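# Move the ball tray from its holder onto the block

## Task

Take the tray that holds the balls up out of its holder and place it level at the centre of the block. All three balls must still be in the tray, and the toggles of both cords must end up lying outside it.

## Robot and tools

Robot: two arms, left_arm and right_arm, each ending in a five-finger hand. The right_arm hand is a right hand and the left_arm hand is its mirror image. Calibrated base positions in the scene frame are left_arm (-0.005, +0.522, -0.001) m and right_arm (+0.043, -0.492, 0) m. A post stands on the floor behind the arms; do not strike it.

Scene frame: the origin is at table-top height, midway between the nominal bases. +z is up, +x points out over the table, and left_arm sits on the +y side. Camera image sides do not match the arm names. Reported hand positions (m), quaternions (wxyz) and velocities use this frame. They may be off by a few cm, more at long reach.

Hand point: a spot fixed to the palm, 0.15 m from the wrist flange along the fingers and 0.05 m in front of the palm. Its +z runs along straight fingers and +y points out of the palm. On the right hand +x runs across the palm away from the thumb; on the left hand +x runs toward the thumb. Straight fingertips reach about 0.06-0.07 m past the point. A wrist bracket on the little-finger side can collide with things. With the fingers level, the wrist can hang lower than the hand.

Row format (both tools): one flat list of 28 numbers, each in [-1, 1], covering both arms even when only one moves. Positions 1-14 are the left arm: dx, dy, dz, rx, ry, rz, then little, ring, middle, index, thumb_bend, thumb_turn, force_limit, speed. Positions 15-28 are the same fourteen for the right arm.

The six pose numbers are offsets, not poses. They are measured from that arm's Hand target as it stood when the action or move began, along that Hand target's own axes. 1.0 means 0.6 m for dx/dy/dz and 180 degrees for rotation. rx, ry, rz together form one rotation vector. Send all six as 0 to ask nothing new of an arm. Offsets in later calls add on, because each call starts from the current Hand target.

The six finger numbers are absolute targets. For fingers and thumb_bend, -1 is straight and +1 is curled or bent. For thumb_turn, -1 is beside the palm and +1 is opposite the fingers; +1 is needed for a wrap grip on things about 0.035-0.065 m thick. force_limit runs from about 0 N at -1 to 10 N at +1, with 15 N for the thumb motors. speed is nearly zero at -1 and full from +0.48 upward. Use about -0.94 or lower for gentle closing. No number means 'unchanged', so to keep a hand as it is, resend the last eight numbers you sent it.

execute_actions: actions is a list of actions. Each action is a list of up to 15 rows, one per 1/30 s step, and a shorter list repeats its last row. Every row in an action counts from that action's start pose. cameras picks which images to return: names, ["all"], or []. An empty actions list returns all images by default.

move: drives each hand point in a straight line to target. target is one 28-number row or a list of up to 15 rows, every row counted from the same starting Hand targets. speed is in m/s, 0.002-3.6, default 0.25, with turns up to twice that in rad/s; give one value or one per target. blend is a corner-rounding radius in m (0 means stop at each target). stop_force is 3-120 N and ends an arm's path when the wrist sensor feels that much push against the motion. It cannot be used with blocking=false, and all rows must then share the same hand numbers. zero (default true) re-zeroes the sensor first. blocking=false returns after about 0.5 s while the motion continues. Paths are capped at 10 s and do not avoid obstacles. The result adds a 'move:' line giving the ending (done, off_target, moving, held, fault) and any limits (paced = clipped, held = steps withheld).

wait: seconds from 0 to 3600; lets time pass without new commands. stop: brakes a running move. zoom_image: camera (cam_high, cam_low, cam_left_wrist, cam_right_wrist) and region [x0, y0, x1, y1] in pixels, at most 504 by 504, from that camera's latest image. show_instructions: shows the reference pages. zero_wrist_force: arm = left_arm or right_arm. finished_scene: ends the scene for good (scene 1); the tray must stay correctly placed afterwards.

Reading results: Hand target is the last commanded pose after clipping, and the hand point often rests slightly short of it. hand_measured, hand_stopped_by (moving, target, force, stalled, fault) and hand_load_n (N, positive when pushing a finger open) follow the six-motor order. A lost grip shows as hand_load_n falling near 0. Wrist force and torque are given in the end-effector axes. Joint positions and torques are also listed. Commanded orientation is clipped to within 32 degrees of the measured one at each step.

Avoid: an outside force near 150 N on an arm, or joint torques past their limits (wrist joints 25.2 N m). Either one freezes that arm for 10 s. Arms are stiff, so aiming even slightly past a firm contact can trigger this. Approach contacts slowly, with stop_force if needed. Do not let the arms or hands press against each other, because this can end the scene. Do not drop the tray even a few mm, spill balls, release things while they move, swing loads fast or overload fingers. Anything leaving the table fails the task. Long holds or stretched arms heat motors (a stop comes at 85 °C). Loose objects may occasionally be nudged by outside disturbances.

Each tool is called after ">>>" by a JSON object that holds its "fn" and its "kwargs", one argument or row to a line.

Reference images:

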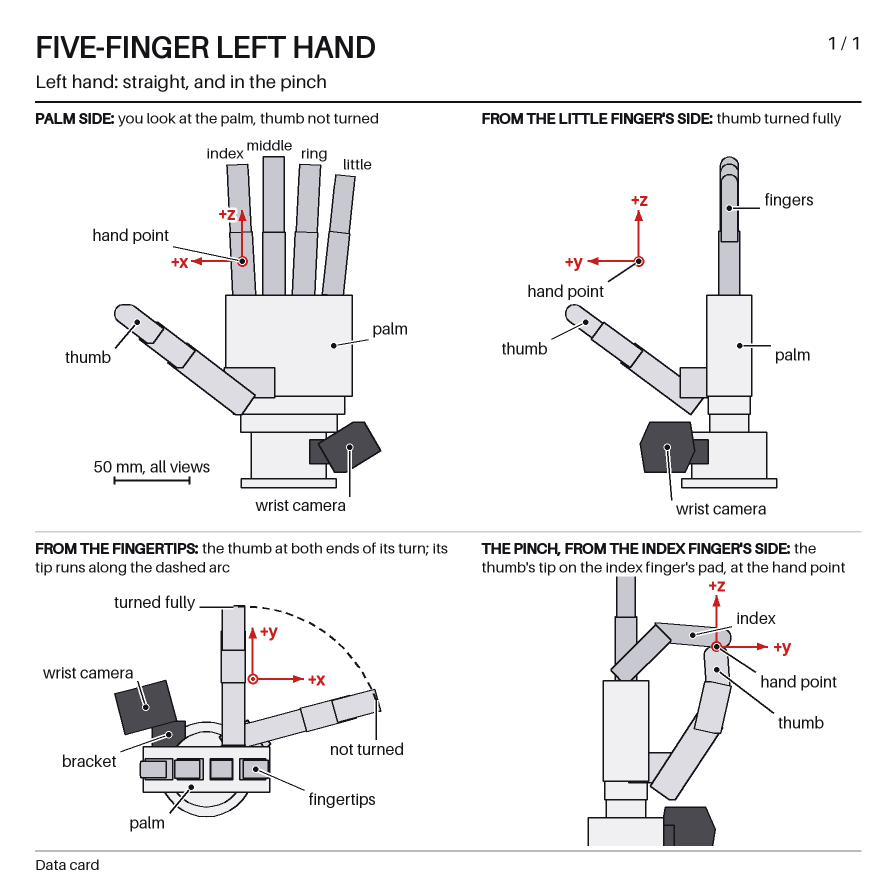

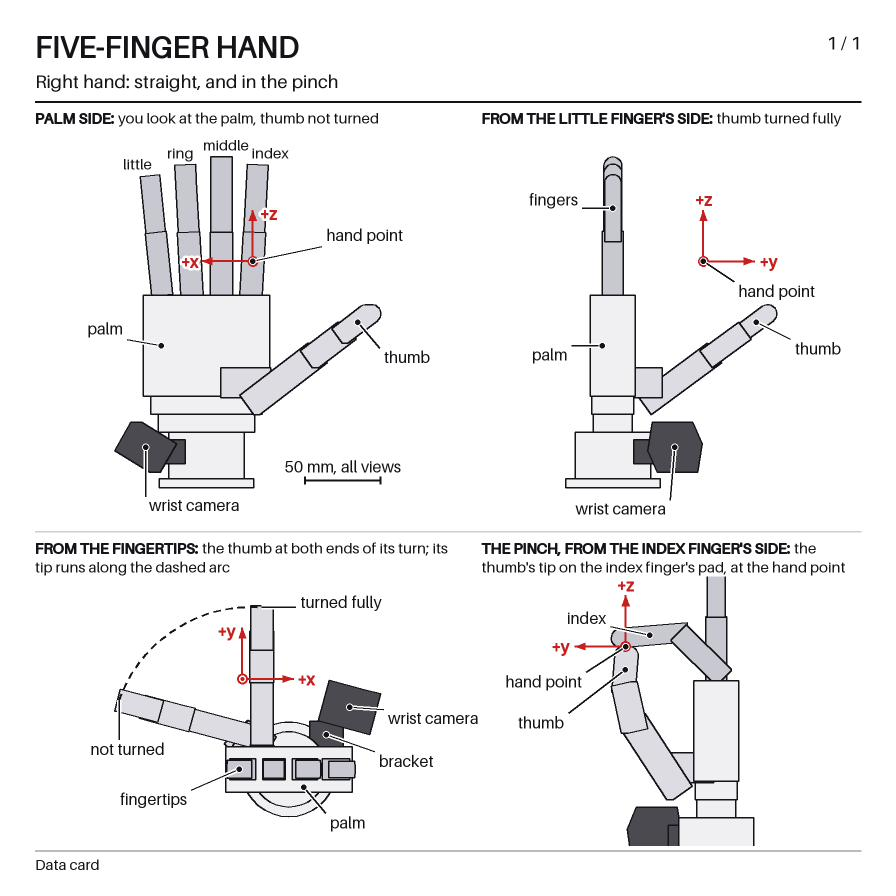

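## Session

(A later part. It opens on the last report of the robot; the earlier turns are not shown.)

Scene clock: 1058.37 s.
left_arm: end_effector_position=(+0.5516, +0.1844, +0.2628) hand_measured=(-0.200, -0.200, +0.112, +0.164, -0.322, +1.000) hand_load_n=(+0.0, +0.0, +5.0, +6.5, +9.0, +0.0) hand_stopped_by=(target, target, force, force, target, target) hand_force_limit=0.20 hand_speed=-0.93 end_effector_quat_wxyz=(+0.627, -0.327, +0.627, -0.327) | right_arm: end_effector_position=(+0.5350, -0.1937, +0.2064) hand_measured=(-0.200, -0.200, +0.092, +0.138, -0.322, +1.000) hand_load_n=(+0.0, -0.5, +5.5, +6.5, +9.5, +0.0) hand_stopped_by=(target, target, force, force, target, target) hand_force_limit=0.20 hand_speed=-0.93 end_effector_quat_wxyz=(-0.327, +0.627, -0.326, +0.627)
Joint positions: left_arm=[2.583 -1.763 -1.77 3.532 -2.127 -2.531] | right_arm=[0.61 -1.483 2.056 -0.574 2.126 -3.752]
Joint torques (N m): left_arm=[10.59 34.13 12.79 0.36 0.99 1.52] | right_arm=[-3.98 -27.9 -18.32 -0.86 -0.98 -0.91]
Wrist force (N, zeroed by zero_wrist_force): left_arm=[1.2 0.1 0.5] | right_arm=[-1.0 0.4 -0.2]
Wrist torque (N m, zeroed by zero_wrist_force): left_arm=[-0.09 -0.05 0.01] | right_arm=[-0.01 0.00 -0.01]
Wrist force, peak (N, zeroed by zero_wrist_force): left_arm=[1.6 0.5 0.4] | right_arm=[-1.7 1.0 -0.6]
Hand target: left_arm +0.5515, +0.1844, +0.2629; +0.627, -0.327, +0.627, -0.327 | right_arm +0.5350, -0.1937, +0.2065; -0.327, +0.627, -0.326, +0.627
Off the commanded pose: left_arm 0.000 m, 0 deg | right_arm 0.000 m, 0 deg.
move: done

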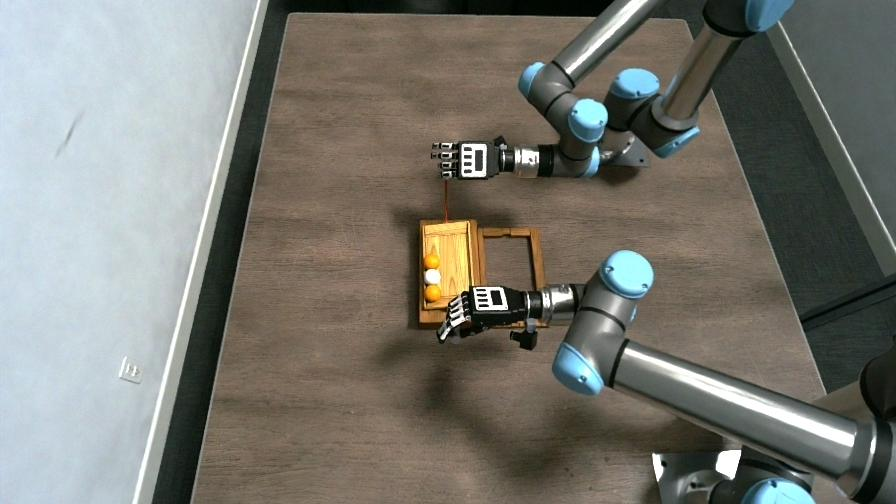

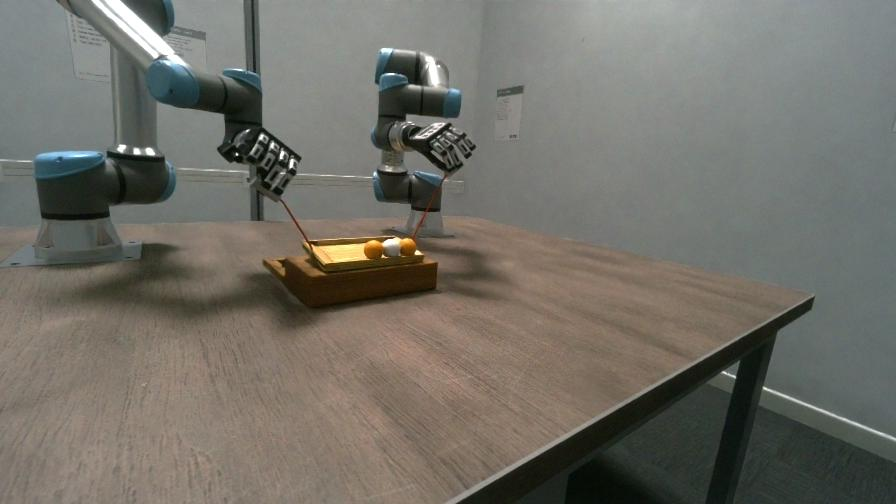

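>>> {"fn": "move", "kwargs": {
  "target": [0.00957,0.01365,0,0,0,0,-0.2,-0.2,0.37,0.38,-0.32,1,0.2,-0.93,-0.00957,0.01365,0,0,0,0,-0.2,-0.2,0.37,0.38,-0.32,1,0.2,-0.93],
  "speed": 0.01,
  "cameras": ["cam_high","cam_low"]
}}

>>> {"fn": "zoom_image", "kwargs": {
  "camera": "cam_low",
  "region": [280, 200, 450, 310]
}}

>>> {"fn": "zoom_image", "kwargs": {
  "camera": "cam_high",
  "region": [410, 210, 490, 330]
}}

Scene clock: 1068.20 s.
left_arm: end_effector_position=(+0.5516, +0.1844, +0.2528) hand_measured=(-0.200, -0.200, +0.112, +0.164, -0.322, +1.000) hand_load_n=(+0.0, -0.5, +5.0, +6.5, +8.5, +0.0) hand_stopped_by=(target, target, force, force, target, target) hand_force_limit=0.20 hand_speed=-0.93 end_effector_quat_wxyz=(+0.627, -0.327, +0.627, -0.327) | right_arm: end_effector_position=(+0.5350, -0.1937, +0.1964) hand_measured=(-0.200, -0.200, +0.092, +0.138, -0.322, +1.000) hand_load_n=(+0.0, +0.0, +5.5, +6.5, +9.0, +0.0) hand_stopped_by=(target, target, force, force, target, target) hand_force_limit=0.20 hand_speed=-0.93 end_effector_quat_wxyz=(-0.327, +0.627, -0.326, +0.627)
Joint positions: left_arm=[2.583 -1.772 -1.786 3.557 -2.127 -2.531] | right_arm=[0.61 -1.468 2.07 -0.603 2.126 -3.752]
Joint torques (N m): left_arm=[-4.5 31 15.37 0.37 -1.16 0.55] | right_arm=[3.82 -28.1 -19.13 -0.71 1.28 2.66]
Wrist force (N, zeroed by zero_wrist_force): left_arm=[1.2 0.1 0.6] | right_arm=[-1.0 0.7 -0.5]
Wrist torque (N m, zeroed by zero_wrist_force): left_arm=[-0.08 -0.06 0.01] | right_arm=[0.05 0.01 0.00]
Wrist force, peak (N, zeroed by zero_wrist_force): left_arm=[1.7 0.4 0.3] | right_arm=[-1.4 0.9 -0.8]
Hand target: left_arm +0.5515, +0.1844, +0.2529; +0.627, -0.327, +0.627, -0.327 | right_arm +0.5350, -0.1937, +0.1965; -0.327, +0.627, -0.326, +0.627
Off the commanded pose: left_arm 0.000 m, 0 deg | right_arm 0.000 m, 0 deg.
move: done

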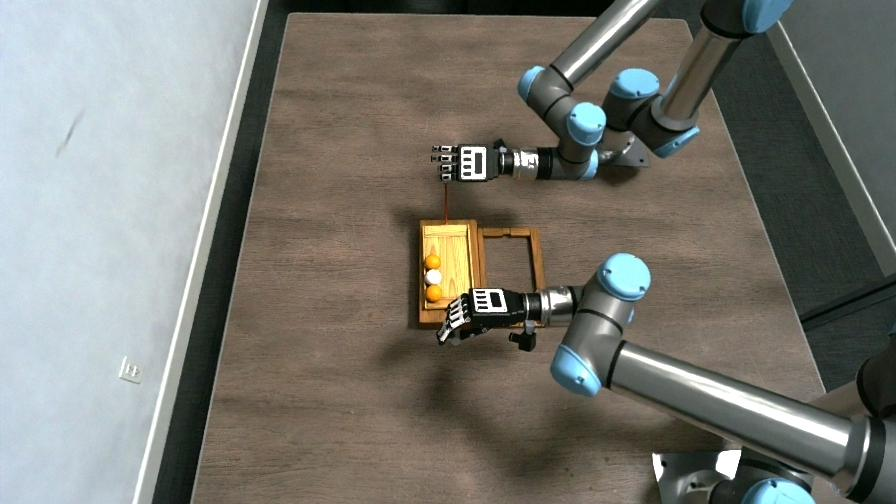

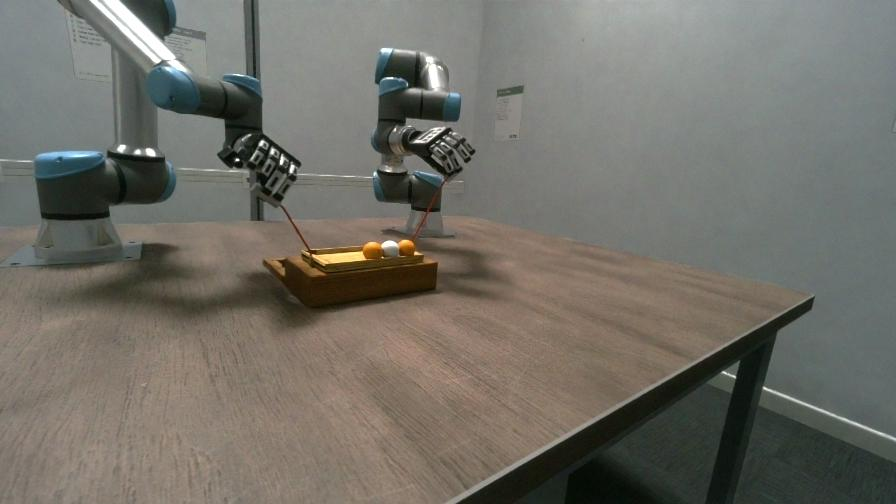

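Scaled by 2.965 from the camera's image (finer frame: 1280x720).

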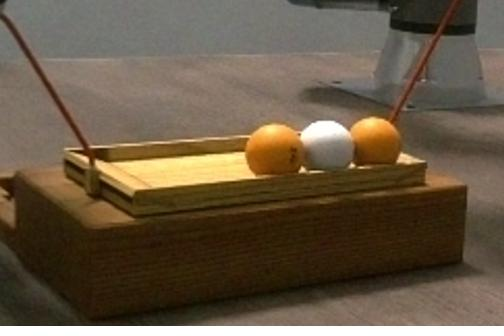

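Scaled by 4.200 from the camera's image (finer frame: 1280x720).

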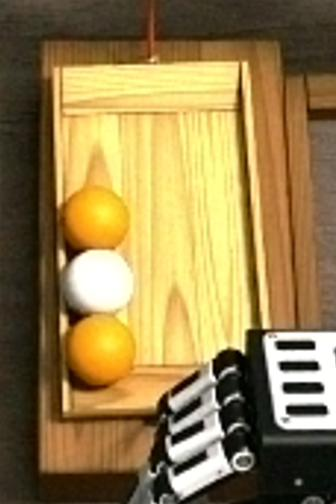

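>>> {"fn": "move", "kwargs": {
  "target": [0.00478,0.00683,0,0,0,0,-0.2,-0.2,0.37,0.38,-0.32,1,0.2,-0.93,-0.00478,0.00683,0,0,0,0,-0.2,-0.2,0.37,0.38,-0.32,1,0.2,-0.93],
  "speed": 0.01,
  "cameras": ["cam_high","cam_low"]
}}

>>> {"fn": "zoom_image", "kwargs": {
  "camera": "cam_low",
  "region": [280, 200, 450, 310]
}}

>>> {"fn": "zoom_image", "kwargs": {
  "camera": "cam_high",
  "region": [410, 210, 490, 330]
}}

Scene clock: 1075.97 s.
left_arm: end_effector_position=(+0.5515, +0.1844, +0.2478) hand_measured=(-0.200, -0.200, +0.112, +0.164, -0.322, +1.000) hand_load_n=(+0.0, +0.0, +5.0, +6.0, +8.5, +0.0) hand_stopped_by=(target, target, force, force, target, target) hand_force_limit=0.20 hand_speed=-0.93 end_effector_quat_wxyz=(+0.627, -0.327, +0.627, -0.327) | right_arm: end_effector_position=(+0.5350, -0.1937, +0.1914) hand_measured=(-0.200, -0.200, +0.092, +0.138, -0.322, +1.000) hand_load_n=(+0.0, +0.0, +5.5, +7.0, +9.0, +0.0) hand_stopped_by=(target, target, force, force, target, target) hand_force_limit=0.20 hand_speed=-0.93 end_effector_quat_wxyz=(-0.327, +0.627, -0.326, +0.627)
Joint positions: left_arm=[2.583 -1.777 -1.794 3.57 -2.127 -2.531] | right_arm=[0.61 -1.461 2.077 -0.617 2.126 -3.752]
Joint torques (N m): left_arm=[-5.77 30.37 14.79 0.16 -1.02 0.05] | right_arm=[3.78 -27.41 -18.13 -0.7 1.26 2.64]
Wrist force (N, zeroed by zero_wrist_force): left_arm=[0.0 -0.5 0.5] | right_arm=[-0.2 0.1 -0.5]
Wrist torque (N m, zeroed by zero_wrist_force): left_arm=[-0.13 0.03 0.01] | right_arm=[0.01 0.00 0.00]
Wrist force, peak (N, zeroed by zero_wrist_force): left_arm=[1.5 0.3 0.4] | right_arm=[-1.5 0.9 -0.8]
Hand target: left_arm +0.5515, +0.1844, +0.2479; +0.627, -0.327, +0.627, -0.327 | right_arm +0.5350, -0.1937, +0.1915; -0.327, +0.627, -0.326, +0.627
Off the commanded pose: left_arm 0.000 m, 0 deg | right_arm 0.000 m, 0 deg.
move: done

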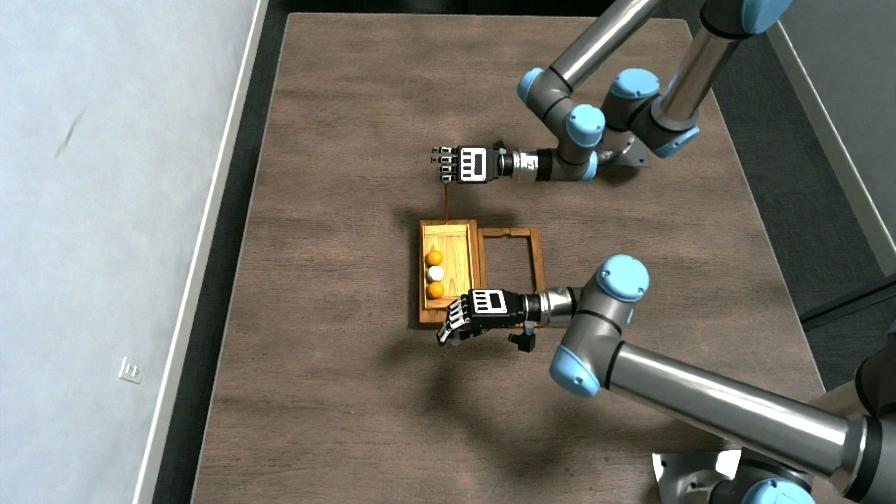

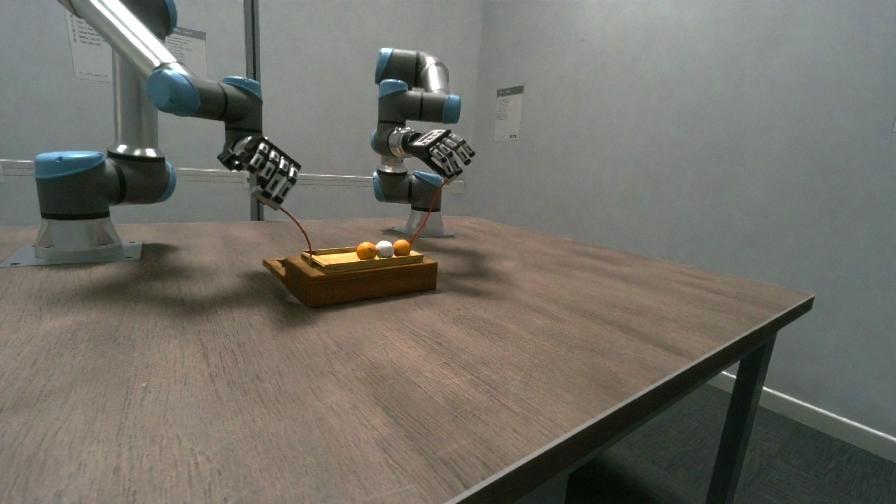

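Scaled by 2.965 from the camera's image (finer frame: 1280x720).

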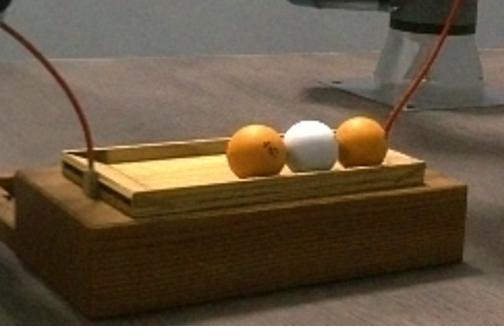

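Scaled by 4.200 from the camera's image (finer frame: 1280x720).

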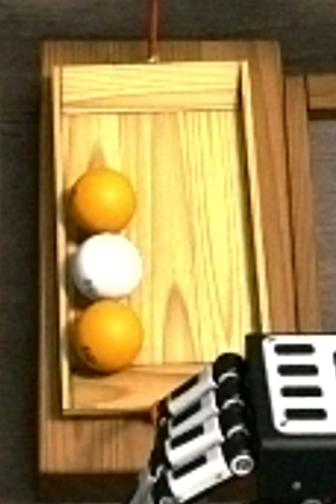

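>>> {"fn": "zoom_image", "kwargs": {
  "camera": "cam_low",
  "region": [280, 240, 360, 310]
}}

>>> {"fn": "zoom_image", "kwargs": {
  "camera": "cam_high",
  "region": [410, 210, 490, 260]
}}

Scaled by 6.300 from the camera's image (finer frame: 1280x720).

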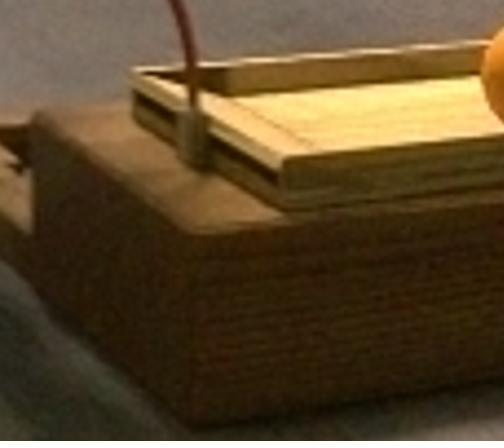

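Scaled by 6.300 from the camera's image (finer frame: 1280x720).

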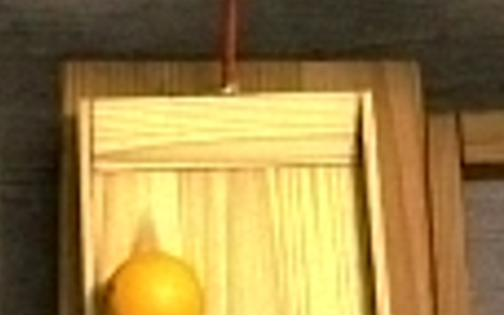

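>>> {"fn": "move", "kwargs": {
  "target": [0.0440,0.14585,0,0,0,0,-0.2,-0.2,0.37,0.38,-0.32,1,0.2,-0.93,-0.00751,0.04644,0,0,0,0,-0.2,-0.2,0.37,0.38,-0.32,1,0.2,-0.93],
  "speed": 0.04,
  "cameras": ["cam_high","cam_low"]
}}

>>> {"fn": "zoom_image", "kwargs": {
  "camera": "cam_low",
  "region": [220, 130, 500, 320]
}}

>>> {"fn": "zoom_image", "kwargs": {
  "camera": "cam_high",
  "region": [400, 180, 520, 350]
}}

Scene clock: 1239.00 s.
left_arm: end_effector_position=(+0.5515, +0.2131, +0.1608) hand_measured=(-0.200, -0.200, +0.112, +0.164, -0.322, +1.000) hand_load_n=(+0.0, +0.0, +5.0, +6.5, +8.5, +0.0) hand_stopped_by=(target, target, force, force, target, target) hand_force_limit=0.20 hand_speed=-0.93 end_effector_quat_wxyz=(+0.627, -0.327, +0.627, -0.326) end_effector_velocity=(+0.000, +0.000, +0.002) end_effector_angular_velocity=(+0.000, +0.000, +0.001) | right_arm: end_effector_position=(+0.5350, -0.2060, +0.1660) hand_measured=(-0.200, -0.200, +0.092, +0.138, -0.322, +1.000) hand_load_n=(+0.0, +0.0, +5.5, +6.5, +9.0, +0.0) hand_stopped_by=(target, target, force, force, target, target) hand_force_limit=0.20 hand_speed=-0.93 end_effector_quat_wxyz=(-0.327, +0.627, -0.326, +0.627)
Joint positions: left_arm=[2.641 -1.843 -1.969 3.811 -2.069 -2.531] | right_arm=[0.581 -1.44 2.135 -0.695 2.097 -3.752]
Joint velocities: left_arm=[0 0.002 0.003 -0.005 -0.001 0] | right_arm=[within noise]
Joint torques (N m): left_arm=[-7.21 37.83 28.24 -0.42 -1.14 0.75] | right_arm=[2.01 -25.65 -23.29 -0.15 0.01 2.61]
Wrist force (N, zeroed by zero_wrist_force): left_arm=[-0.1 -0.4 0.5] | right_arm=[0.1 0.0 -0.8]
Wrist torque (N m, zeroed by zero_wrist_force): left_arm=[-0.12 0.04 -0.01] | right_arm=[-0.01 0.00 0.00]
Wrist force, peak (N, zeroed by zero_wrist_force): left_arm=[-0.1 -1.2 0.3] | right_arm=[0.1 0.2 -1.1]
Hand target: left_arm +0.5515, +0.2129, +0.1611; +0.627, -0.327, +0.627, -0.327 | right_arm +0.5350, -0.2059, +0.1661; -0.327, +0.627, -0.326, +0.627
Off the commanded pose: left_arm 0.000 m, 0 deg | right_arm 0.000 m, 0 deg.
move: done

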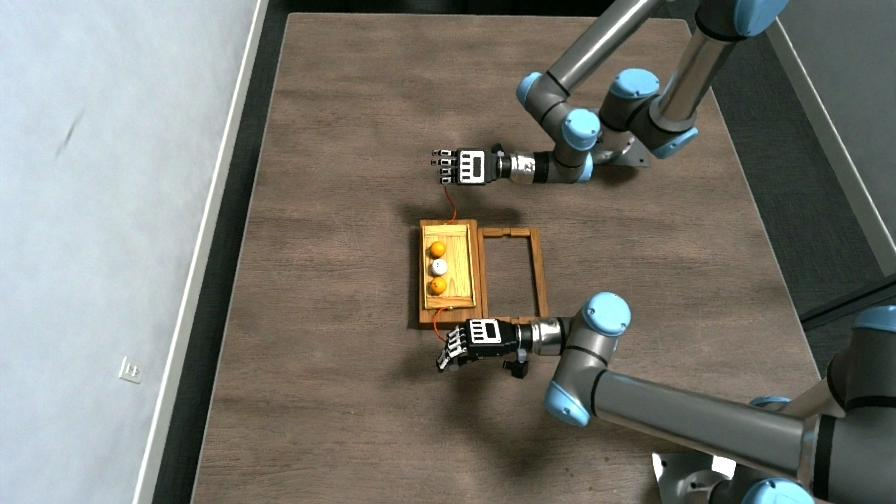

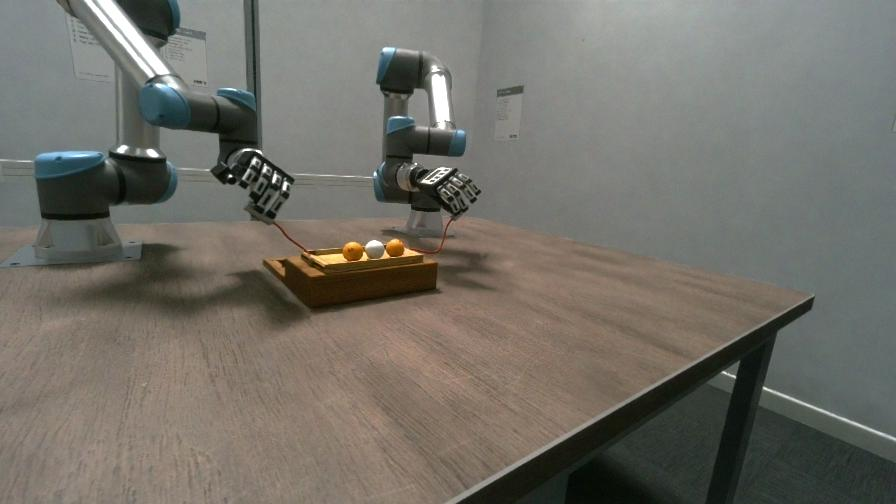

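Scaled by 1.800 from the camera's image (finer frame: 1280x720).

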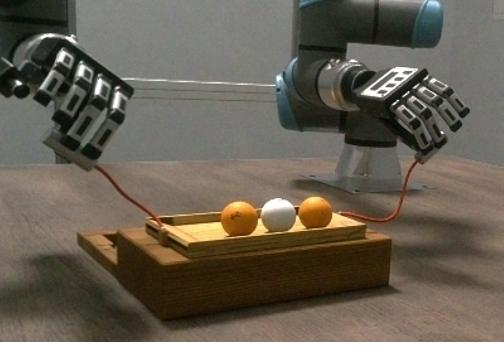

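Scaled by 2.965 from the camera's image (finer frame: 1280x720).

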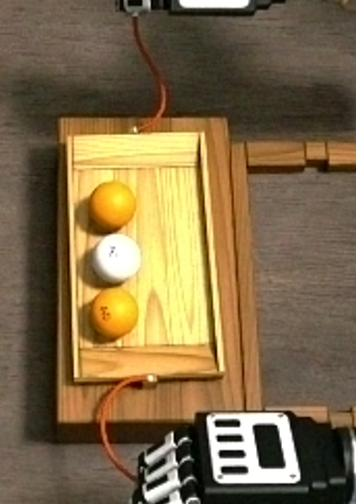

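>>> {"fn": "move", "kwargs": {
  "target": [0,0,0,-0.1613,0.0509,-0.19,-0.2,-0.2,0.37,0.38,-0.32,1,0.2,-0.93,0,0,0,-0.1613,-0.0509,0.19,-0.2,-0.2,0.37,0.38,-0.32,1,0.2,-0.93],
  "speed": 0.15,
  "cameras": ["cam_high","cam_low"]
}}

>>> {"fn": "zoom_image", "kwargs": {
  "camera": "cam_low",
  "region": [220, 130, 500, 320]
}}

Scene clock: 1253.20 s.
left_arm: end_effector_position=(+0.5516, +0.2130, +0.1611) hand_measured=(-0.200, -0.200, +0.112, +0.164, -0.322, +1.000) hand_load_n=(+0.0, +0.0, +5.5, +6.5, +8.5, +0.0) hand_stopped_by=(target, target, force, force, target, target) hand_force_limit=0.20 hand_speed=-0.93 end_effector_quat_wxyz=(-0.353, +0.612, -0.612, +0.354) | right_arm: end_effector_position=(+0.5351, -0.2060, +0.1661) hand_measured=(-0.200, -0.200, +0.092, +0.138, -0.322, +1.000) hand_load_n=(+0.0, +0.0, +5.5, +6.5, +9.0, +0.0) hand_stopped_by=(target, target, force, force, target, target) hand_force_limit=0.20 hand_speed=-0.93 end_effector_quat_wxyz=(-0.355, +0.612, -0.612, +0.353)
Joint positions: left_arm=[2.786 -1.883 -1.631 2.963 -1.875 -3.324] | right_arm=[0.407 -1.416 1.82 0.147 1.874 -2.959]
Joint torques (N m): left_arm=[-9.27 40.76 4.88 0.35 -0.91 1.18] | right_arm=[5.17 -37.38 -11.58 -1.32 1.66 -1.81]
Wrist force (N, zeroed by zero_wrist_force): left_arm=[0.1 0.1 0.7] | right_arm=[-0.1 0.4 -0.9]
Wrist torque (N m, zeroed by zero_wrist_force): left_arm=[-0.09 0.05 -0.27] | right_arm=[-0.03 -0.17 0.14]
Wrist force, peak (N, zeroed by zero_wrist_force): left_arm=[0.2 -0.7 0.7] | right_arm=[-0.6 0.0 -1.1]
Hand target: left_arm +0.5515, +0.2129, +0.1611; -0.353, +0.612, -0.612, +0.354 | right_arm +0.5350, -0.2059, +0.1661; -0.355, +0.612, -0.612, +0.353
Off the commanded pose: left_arm 0.000 m, 0 deg | right_arm 0.000 m, 0 deg.
move: done

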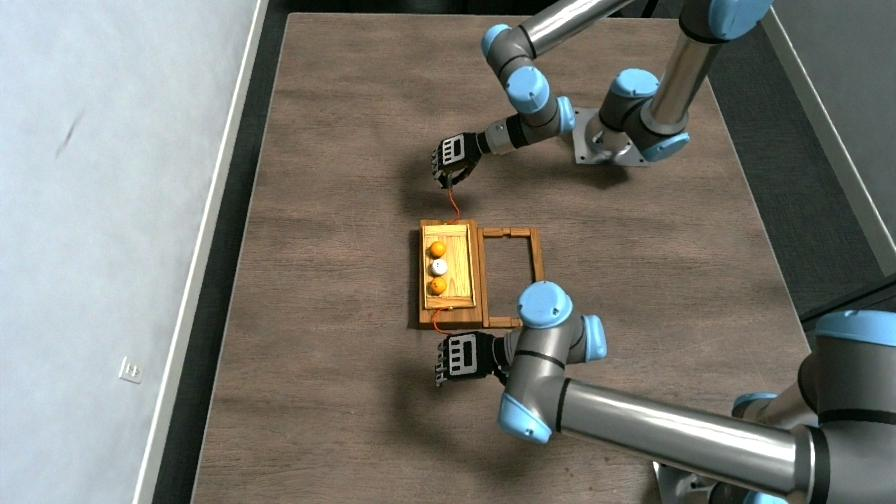

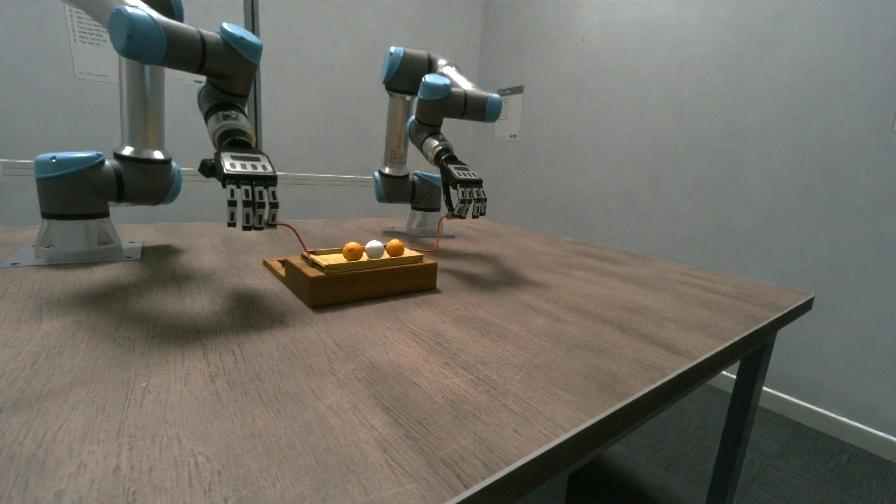

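Scaled by 1.800 from the camera's image (finer frame: 1280x720).

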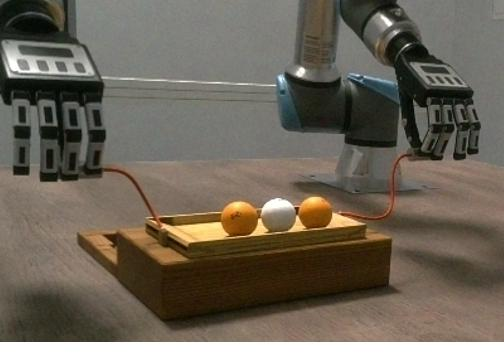

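>>> {"fn": "move", "kwargs": {
  "target": [-0.04167,0.16598,0.0958,0,0,0,-0.2,-0.2,0.37,0.38,-0.32,1,0.2,-0.93,0,0.15155,0.0875,0,0,0,-0.2,-0.2,0.37,0.38,-0.32,1,0.2,-0.93],
  "speed": 0.05,
  "cameras": ["all"]
}}

>>> {"fn": "zoom_image", "kwargs": {
  "camera": "cam_low",
  "region": [220, 180, 360, 300]
}}

>>> {"fn": "zoom_image", "kwargs": {
  "camera": "cam_low",
  "region": [380, 180, 520, 300]
}}

Scene clock: 1274.63 s.
left_arm: end_effector_position=(+0.5514, +0.2380, +0.0458) hand_measured=(-0.200, -0.200, +0.112, +0.164, -0.322, +1.000) hand_load_n=(+0.0, +0.0, +5.0, +6.0, +8.5, +0.0) hand_stopped_by=(target, target, force, force, target, target) hand_force_limit=0.20 hand_speed=-0.93 end_effector_quat_wxyz=(-0.353, +0.612, -0.612, +0.354) end_effector_velocity=(+0.000, +0.000, +0.002) end_effector_angular_velocity=(+0.001, +0.000, +0.000) | right_arm: end_effector_position=(+0.5350, -0.2059, +0.0609) hand_measured=(-0.200, -0.200, +0.092, +0.138, -0.322, +1.000) hand_load_n=(+0.0, +0.0, +5.5, +6.5, +9.0, +0.0) hand_stopped_by=(target, target, force, force, target, target) hand_force_limit=0.20 hand_speed=-0.93 end_effector_quat_wxyz=(-0.354, +0.612, -0.612, +0.353) end_effector_velocity=(+0.000, +0.000, +0.003) end_effector_angular_velocity=(+0.001, -0.001, +0.000)
Joint positions: left_arm=[2.84 -1.986 -1.821 3.263 -1.828 -3.295] | right_arm=[0.407 -1.281 1.961 -0.129 1.874 -2.959]
Joint velocities: left_arm=[-0.001 0.001 0.003 -0.005 -0.001 0] | right_arm=[0 -0.004 -0.002 0.005 -0.001 0]
Joint torques (N m): left_arm=[-5.86 42.37 26.78 -1.54 -1.2 0.73] | right_arm=[6.97 -41.96 -23.46 1.22 2.23 2.49]
Wrist force (N, zeroed by zero_wrist_force): left_arm=[0.4 0.2 0.7] | right_arm=[-0.1 -0.2 -0.8]
Wrist torque (N m, zeroed by zero_wrist_force): left_arm=[-0.07 0.00 -0.25] | right_arm=[-0.11 -0.19 0.12]
Wrist force, peak (N, zeroed by zero_wrist_force): left_arm=[0.4 0.8 0.7] | right_arm=[-0.4 -0.4 -1.1]
Hand target: left_arm +0.5515, +0.2379, +0.0461; -0.353, +0.612, -0.612, +0.354 | right_arm +0.5351, -0.2058, +0.0611; -0.355, +0.612, -0.612, +0.353
Off the commanded pose: left_arm 0.000 m, 0 deg | right_arm 0.000 m, 0 deg.
move: done
cam_left_wrist: T_world_to_cam=[[0.46214, -0.24732, 0.85162, -0.23734], [-0.58061, -0.81026, 0.07976, 0.51121], [0.67031, -0.53132, -0.51805, -0.10581]] pos_world=[0.47742, 0.2993, 0.10654]
cam_right_wrist: T_world_to_cam=[[-0.47127, -0.23292, -0.85068, 0.25888], [-0.54385, 0.83605, 0.07237, 0.46254], [0.69436, 0.49675, -0.52068, -0.11999]] pos_world=[0.45687, -0.2668, 0.12427]

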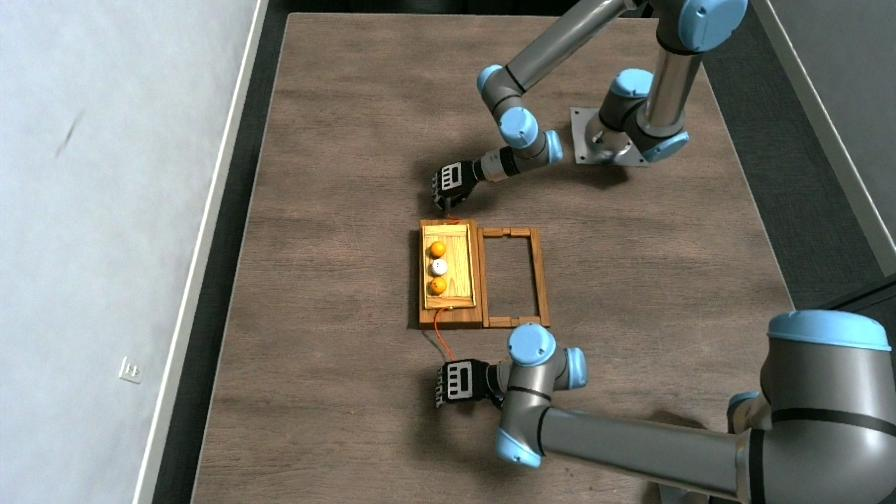

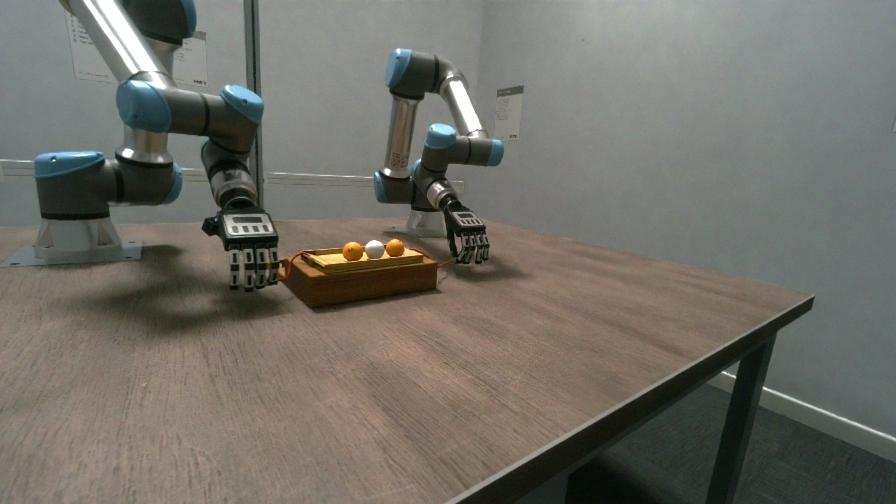

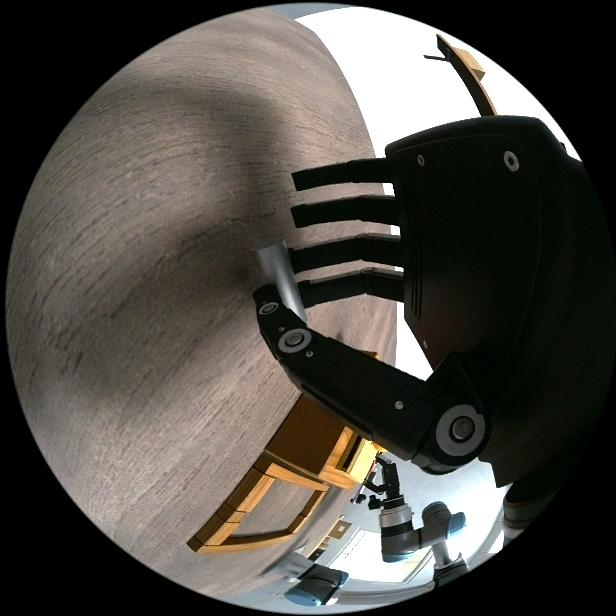

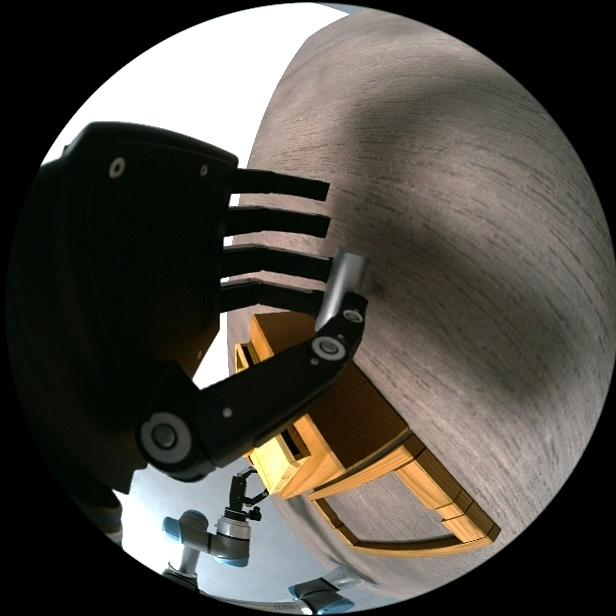

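Scaled by 3.600 from the camera's image (finer frame: 1280x720).

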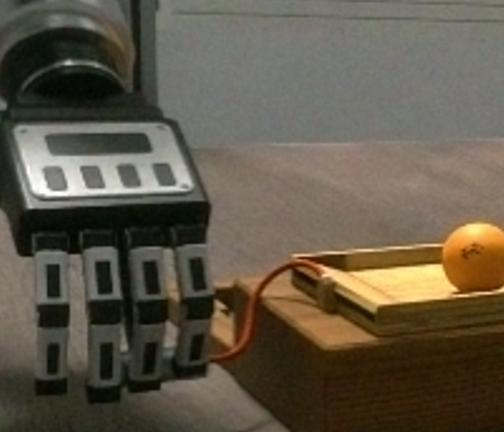

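Scaled by 3.600 from the camera's image (finer frame: 1280x720).

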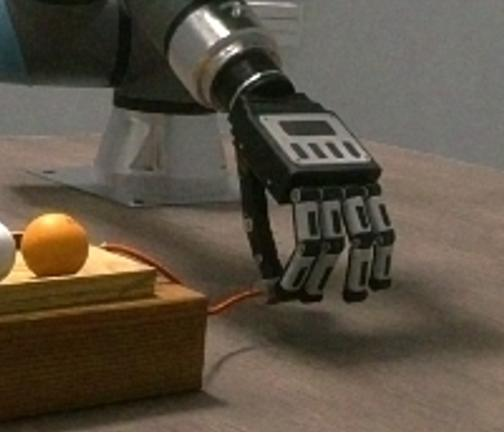

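>>> {"fn": "move", "kwargs": {
  "target": [0,0.02598,0.015,0,0,0,-0.2,-0.2,0.37,0.38,-0.32,1,0.2,-0.93,0,0.02598,0.015,0,0,0,-0.2,-0.2,0.37,0.38,-0.32,1,0.2,-0.93],
  "speed": 0.02,
  "stop_force": 4,
  "cameras": ["all"]
}}

>>> {"fn": "zoom_image", "kwargs": {
  "camera": "cam_low",
  "region": [220, 190, 360, 310]
}}

>>> {"fn": "zoom_image", "kwargs": {
  "camera": "cam_low",
  "region": [400, 200, 510, 300]
}}

>>> {"fn": "zoom_image", "kwargs": {
  "camera": "cam_left_wrist",
  "region": [200, 200, 400, 400]
}}

>>> {"fn": "zoom_image", "kwargs": {
  "camera": "cam_right_wrist",
  "region": [220, 200, 420, 400]
}}

Scene clock: 1290.30 s.
left_arm: end_effector_position=(+0.5515, +0.2379, +0.0281) hand_measured=(-0.200, -0.200, +0.112, +0.164, -0.322, +1.000) hand_load_n=(+0.0, +0.0, +5.5, +6.5, +8.5, +0.0) hand_stopped_by=(target, target, force, force, target, target) hand_force_limit=0.20 hand_speed=-0.93 end_effector_quat_wxyz=(-0.353, +0.612, -0.612, +0.354) | right_arm: end_effector_position=(+0.5352, -0.2058, +0.0431) hand_measured=(-0.200, -0.200, +0.092, +0.138, -0.322, +1.000) hand_load_n=(+0.0, +0.0, +5.5, +6.5, +9.5, +0.0) hand_stopped_by=(target, target, force, force, target, target) hand_force_limit=0.20 hand_speed=-0.93 end_effector_quat_wxyz=(-0.355, +0.612, -0.612, +0.353)
Joint positions: left_arm=[2.84 -2.013 -1.836 3.306 -1.829 -3.295] | right_arm=[0.407 -1.252 1.979 -0.177 1.874 -2.959]
Joint torques (N m): left_arm=[-9.03 42.64 26.26 -1.54 -1.37 -2.13] | right_arm=[6.4 -42.64 -24.5 1.3 2.12 -0.68]
Wrist force (N, zeroed by zero_wrist_force): left_arm=[0.3 0.1 0.4] | right_arm=[-0.1 -0.2 -1.0]
Wrist torque (N m, zeroed by zero_wrist_force): left_arm=[-0.07 0.01 -0.25] | right_arm=[-0.11 -0.20 0.12]
Wrist force, peak (N, zeroed by zero_wrist_force): left_arm=[0.5 0.3 0.7] | right_arm=[-0.3 -0.2 -1.5]
Hand target: left_arm +0.5515, +0.2379, +0.0281; -0.353, +0.612, -0.612, +0.354 | right_arm +0.5352, -0.2058, +0.0431; -0.355, +0.612, -0.612, +0.353
Off the commanded pose: left_arm 0.000 m, 0 deg | right_arm 0.000 m, 0 deg.
move: done
cam_left_wrist: T_world_to_cam=[[0.46184, -0.24719, 0.85182, -0.22217], [-0.58064, -0.81025, 0.07968, 0.51263], [0.67049, -0.53141, -0.51773, -0.11524]] pos_world=[0.47752, 0.2992, 0.08874]
cam_right_wrist: T_world_to_cam=[[-0.47106, -0.23283, -0.85082, 0.24375], [-0.54381, 0.83609, 0.07228, 0.4638], [0.69453, 0.49674, -0.52046, -0.12948]] pos_world=[0.45697, -0.2667, 0.10648]

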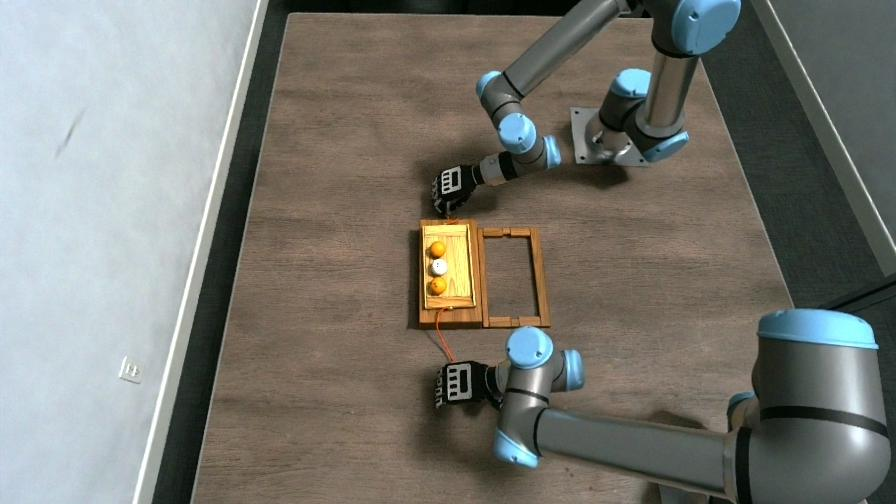

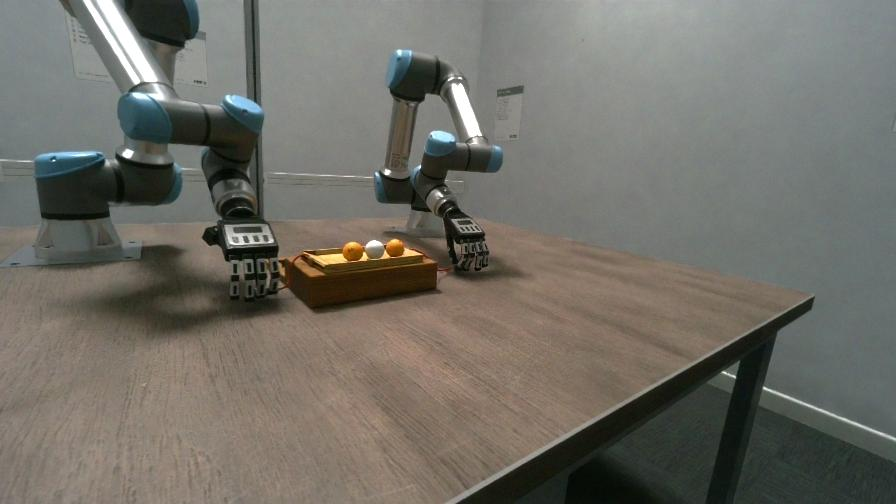

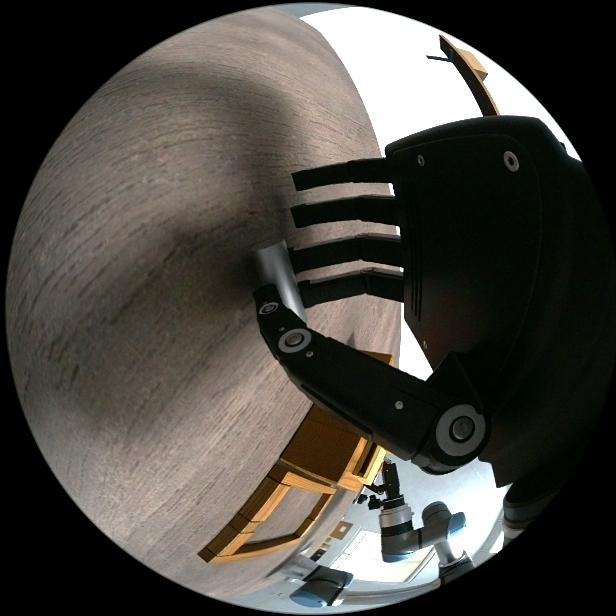

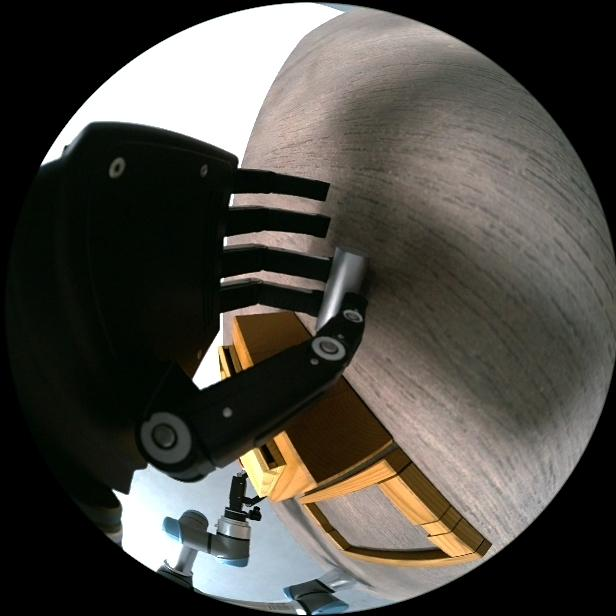

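Scaled by 3.600 from the camera's image (finer frame: 1280x720).

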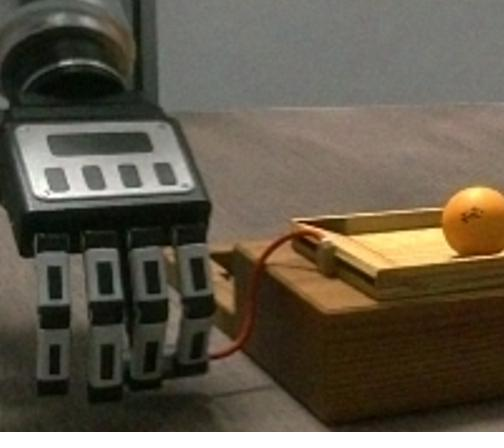

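Scaled by 4.582 from the camera's image (finer frame: 1280x720).

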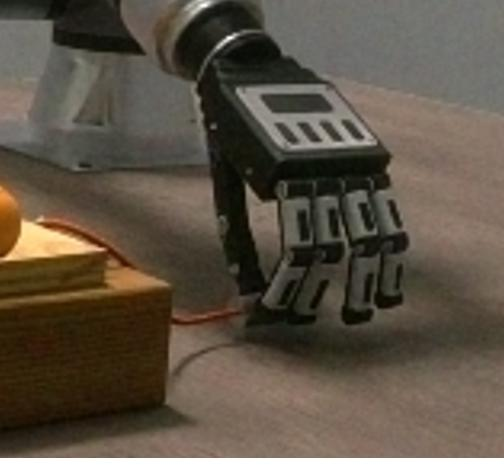

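Scaled by 2.520 from the camera's image (finer frame: 880x880).

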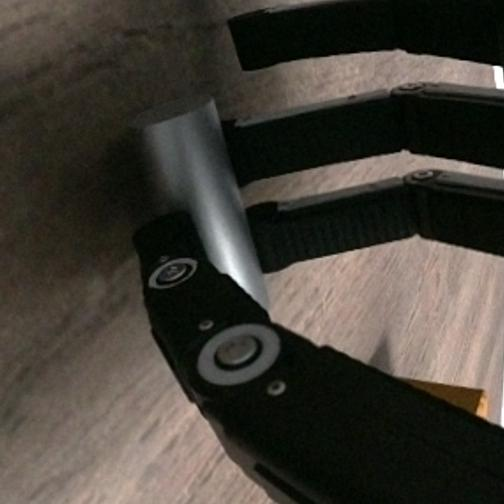

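Scaled by 2.520 from the camera's image (finer frame: 880x880).

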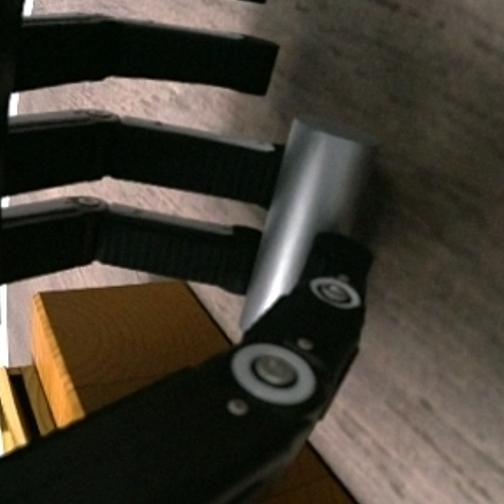

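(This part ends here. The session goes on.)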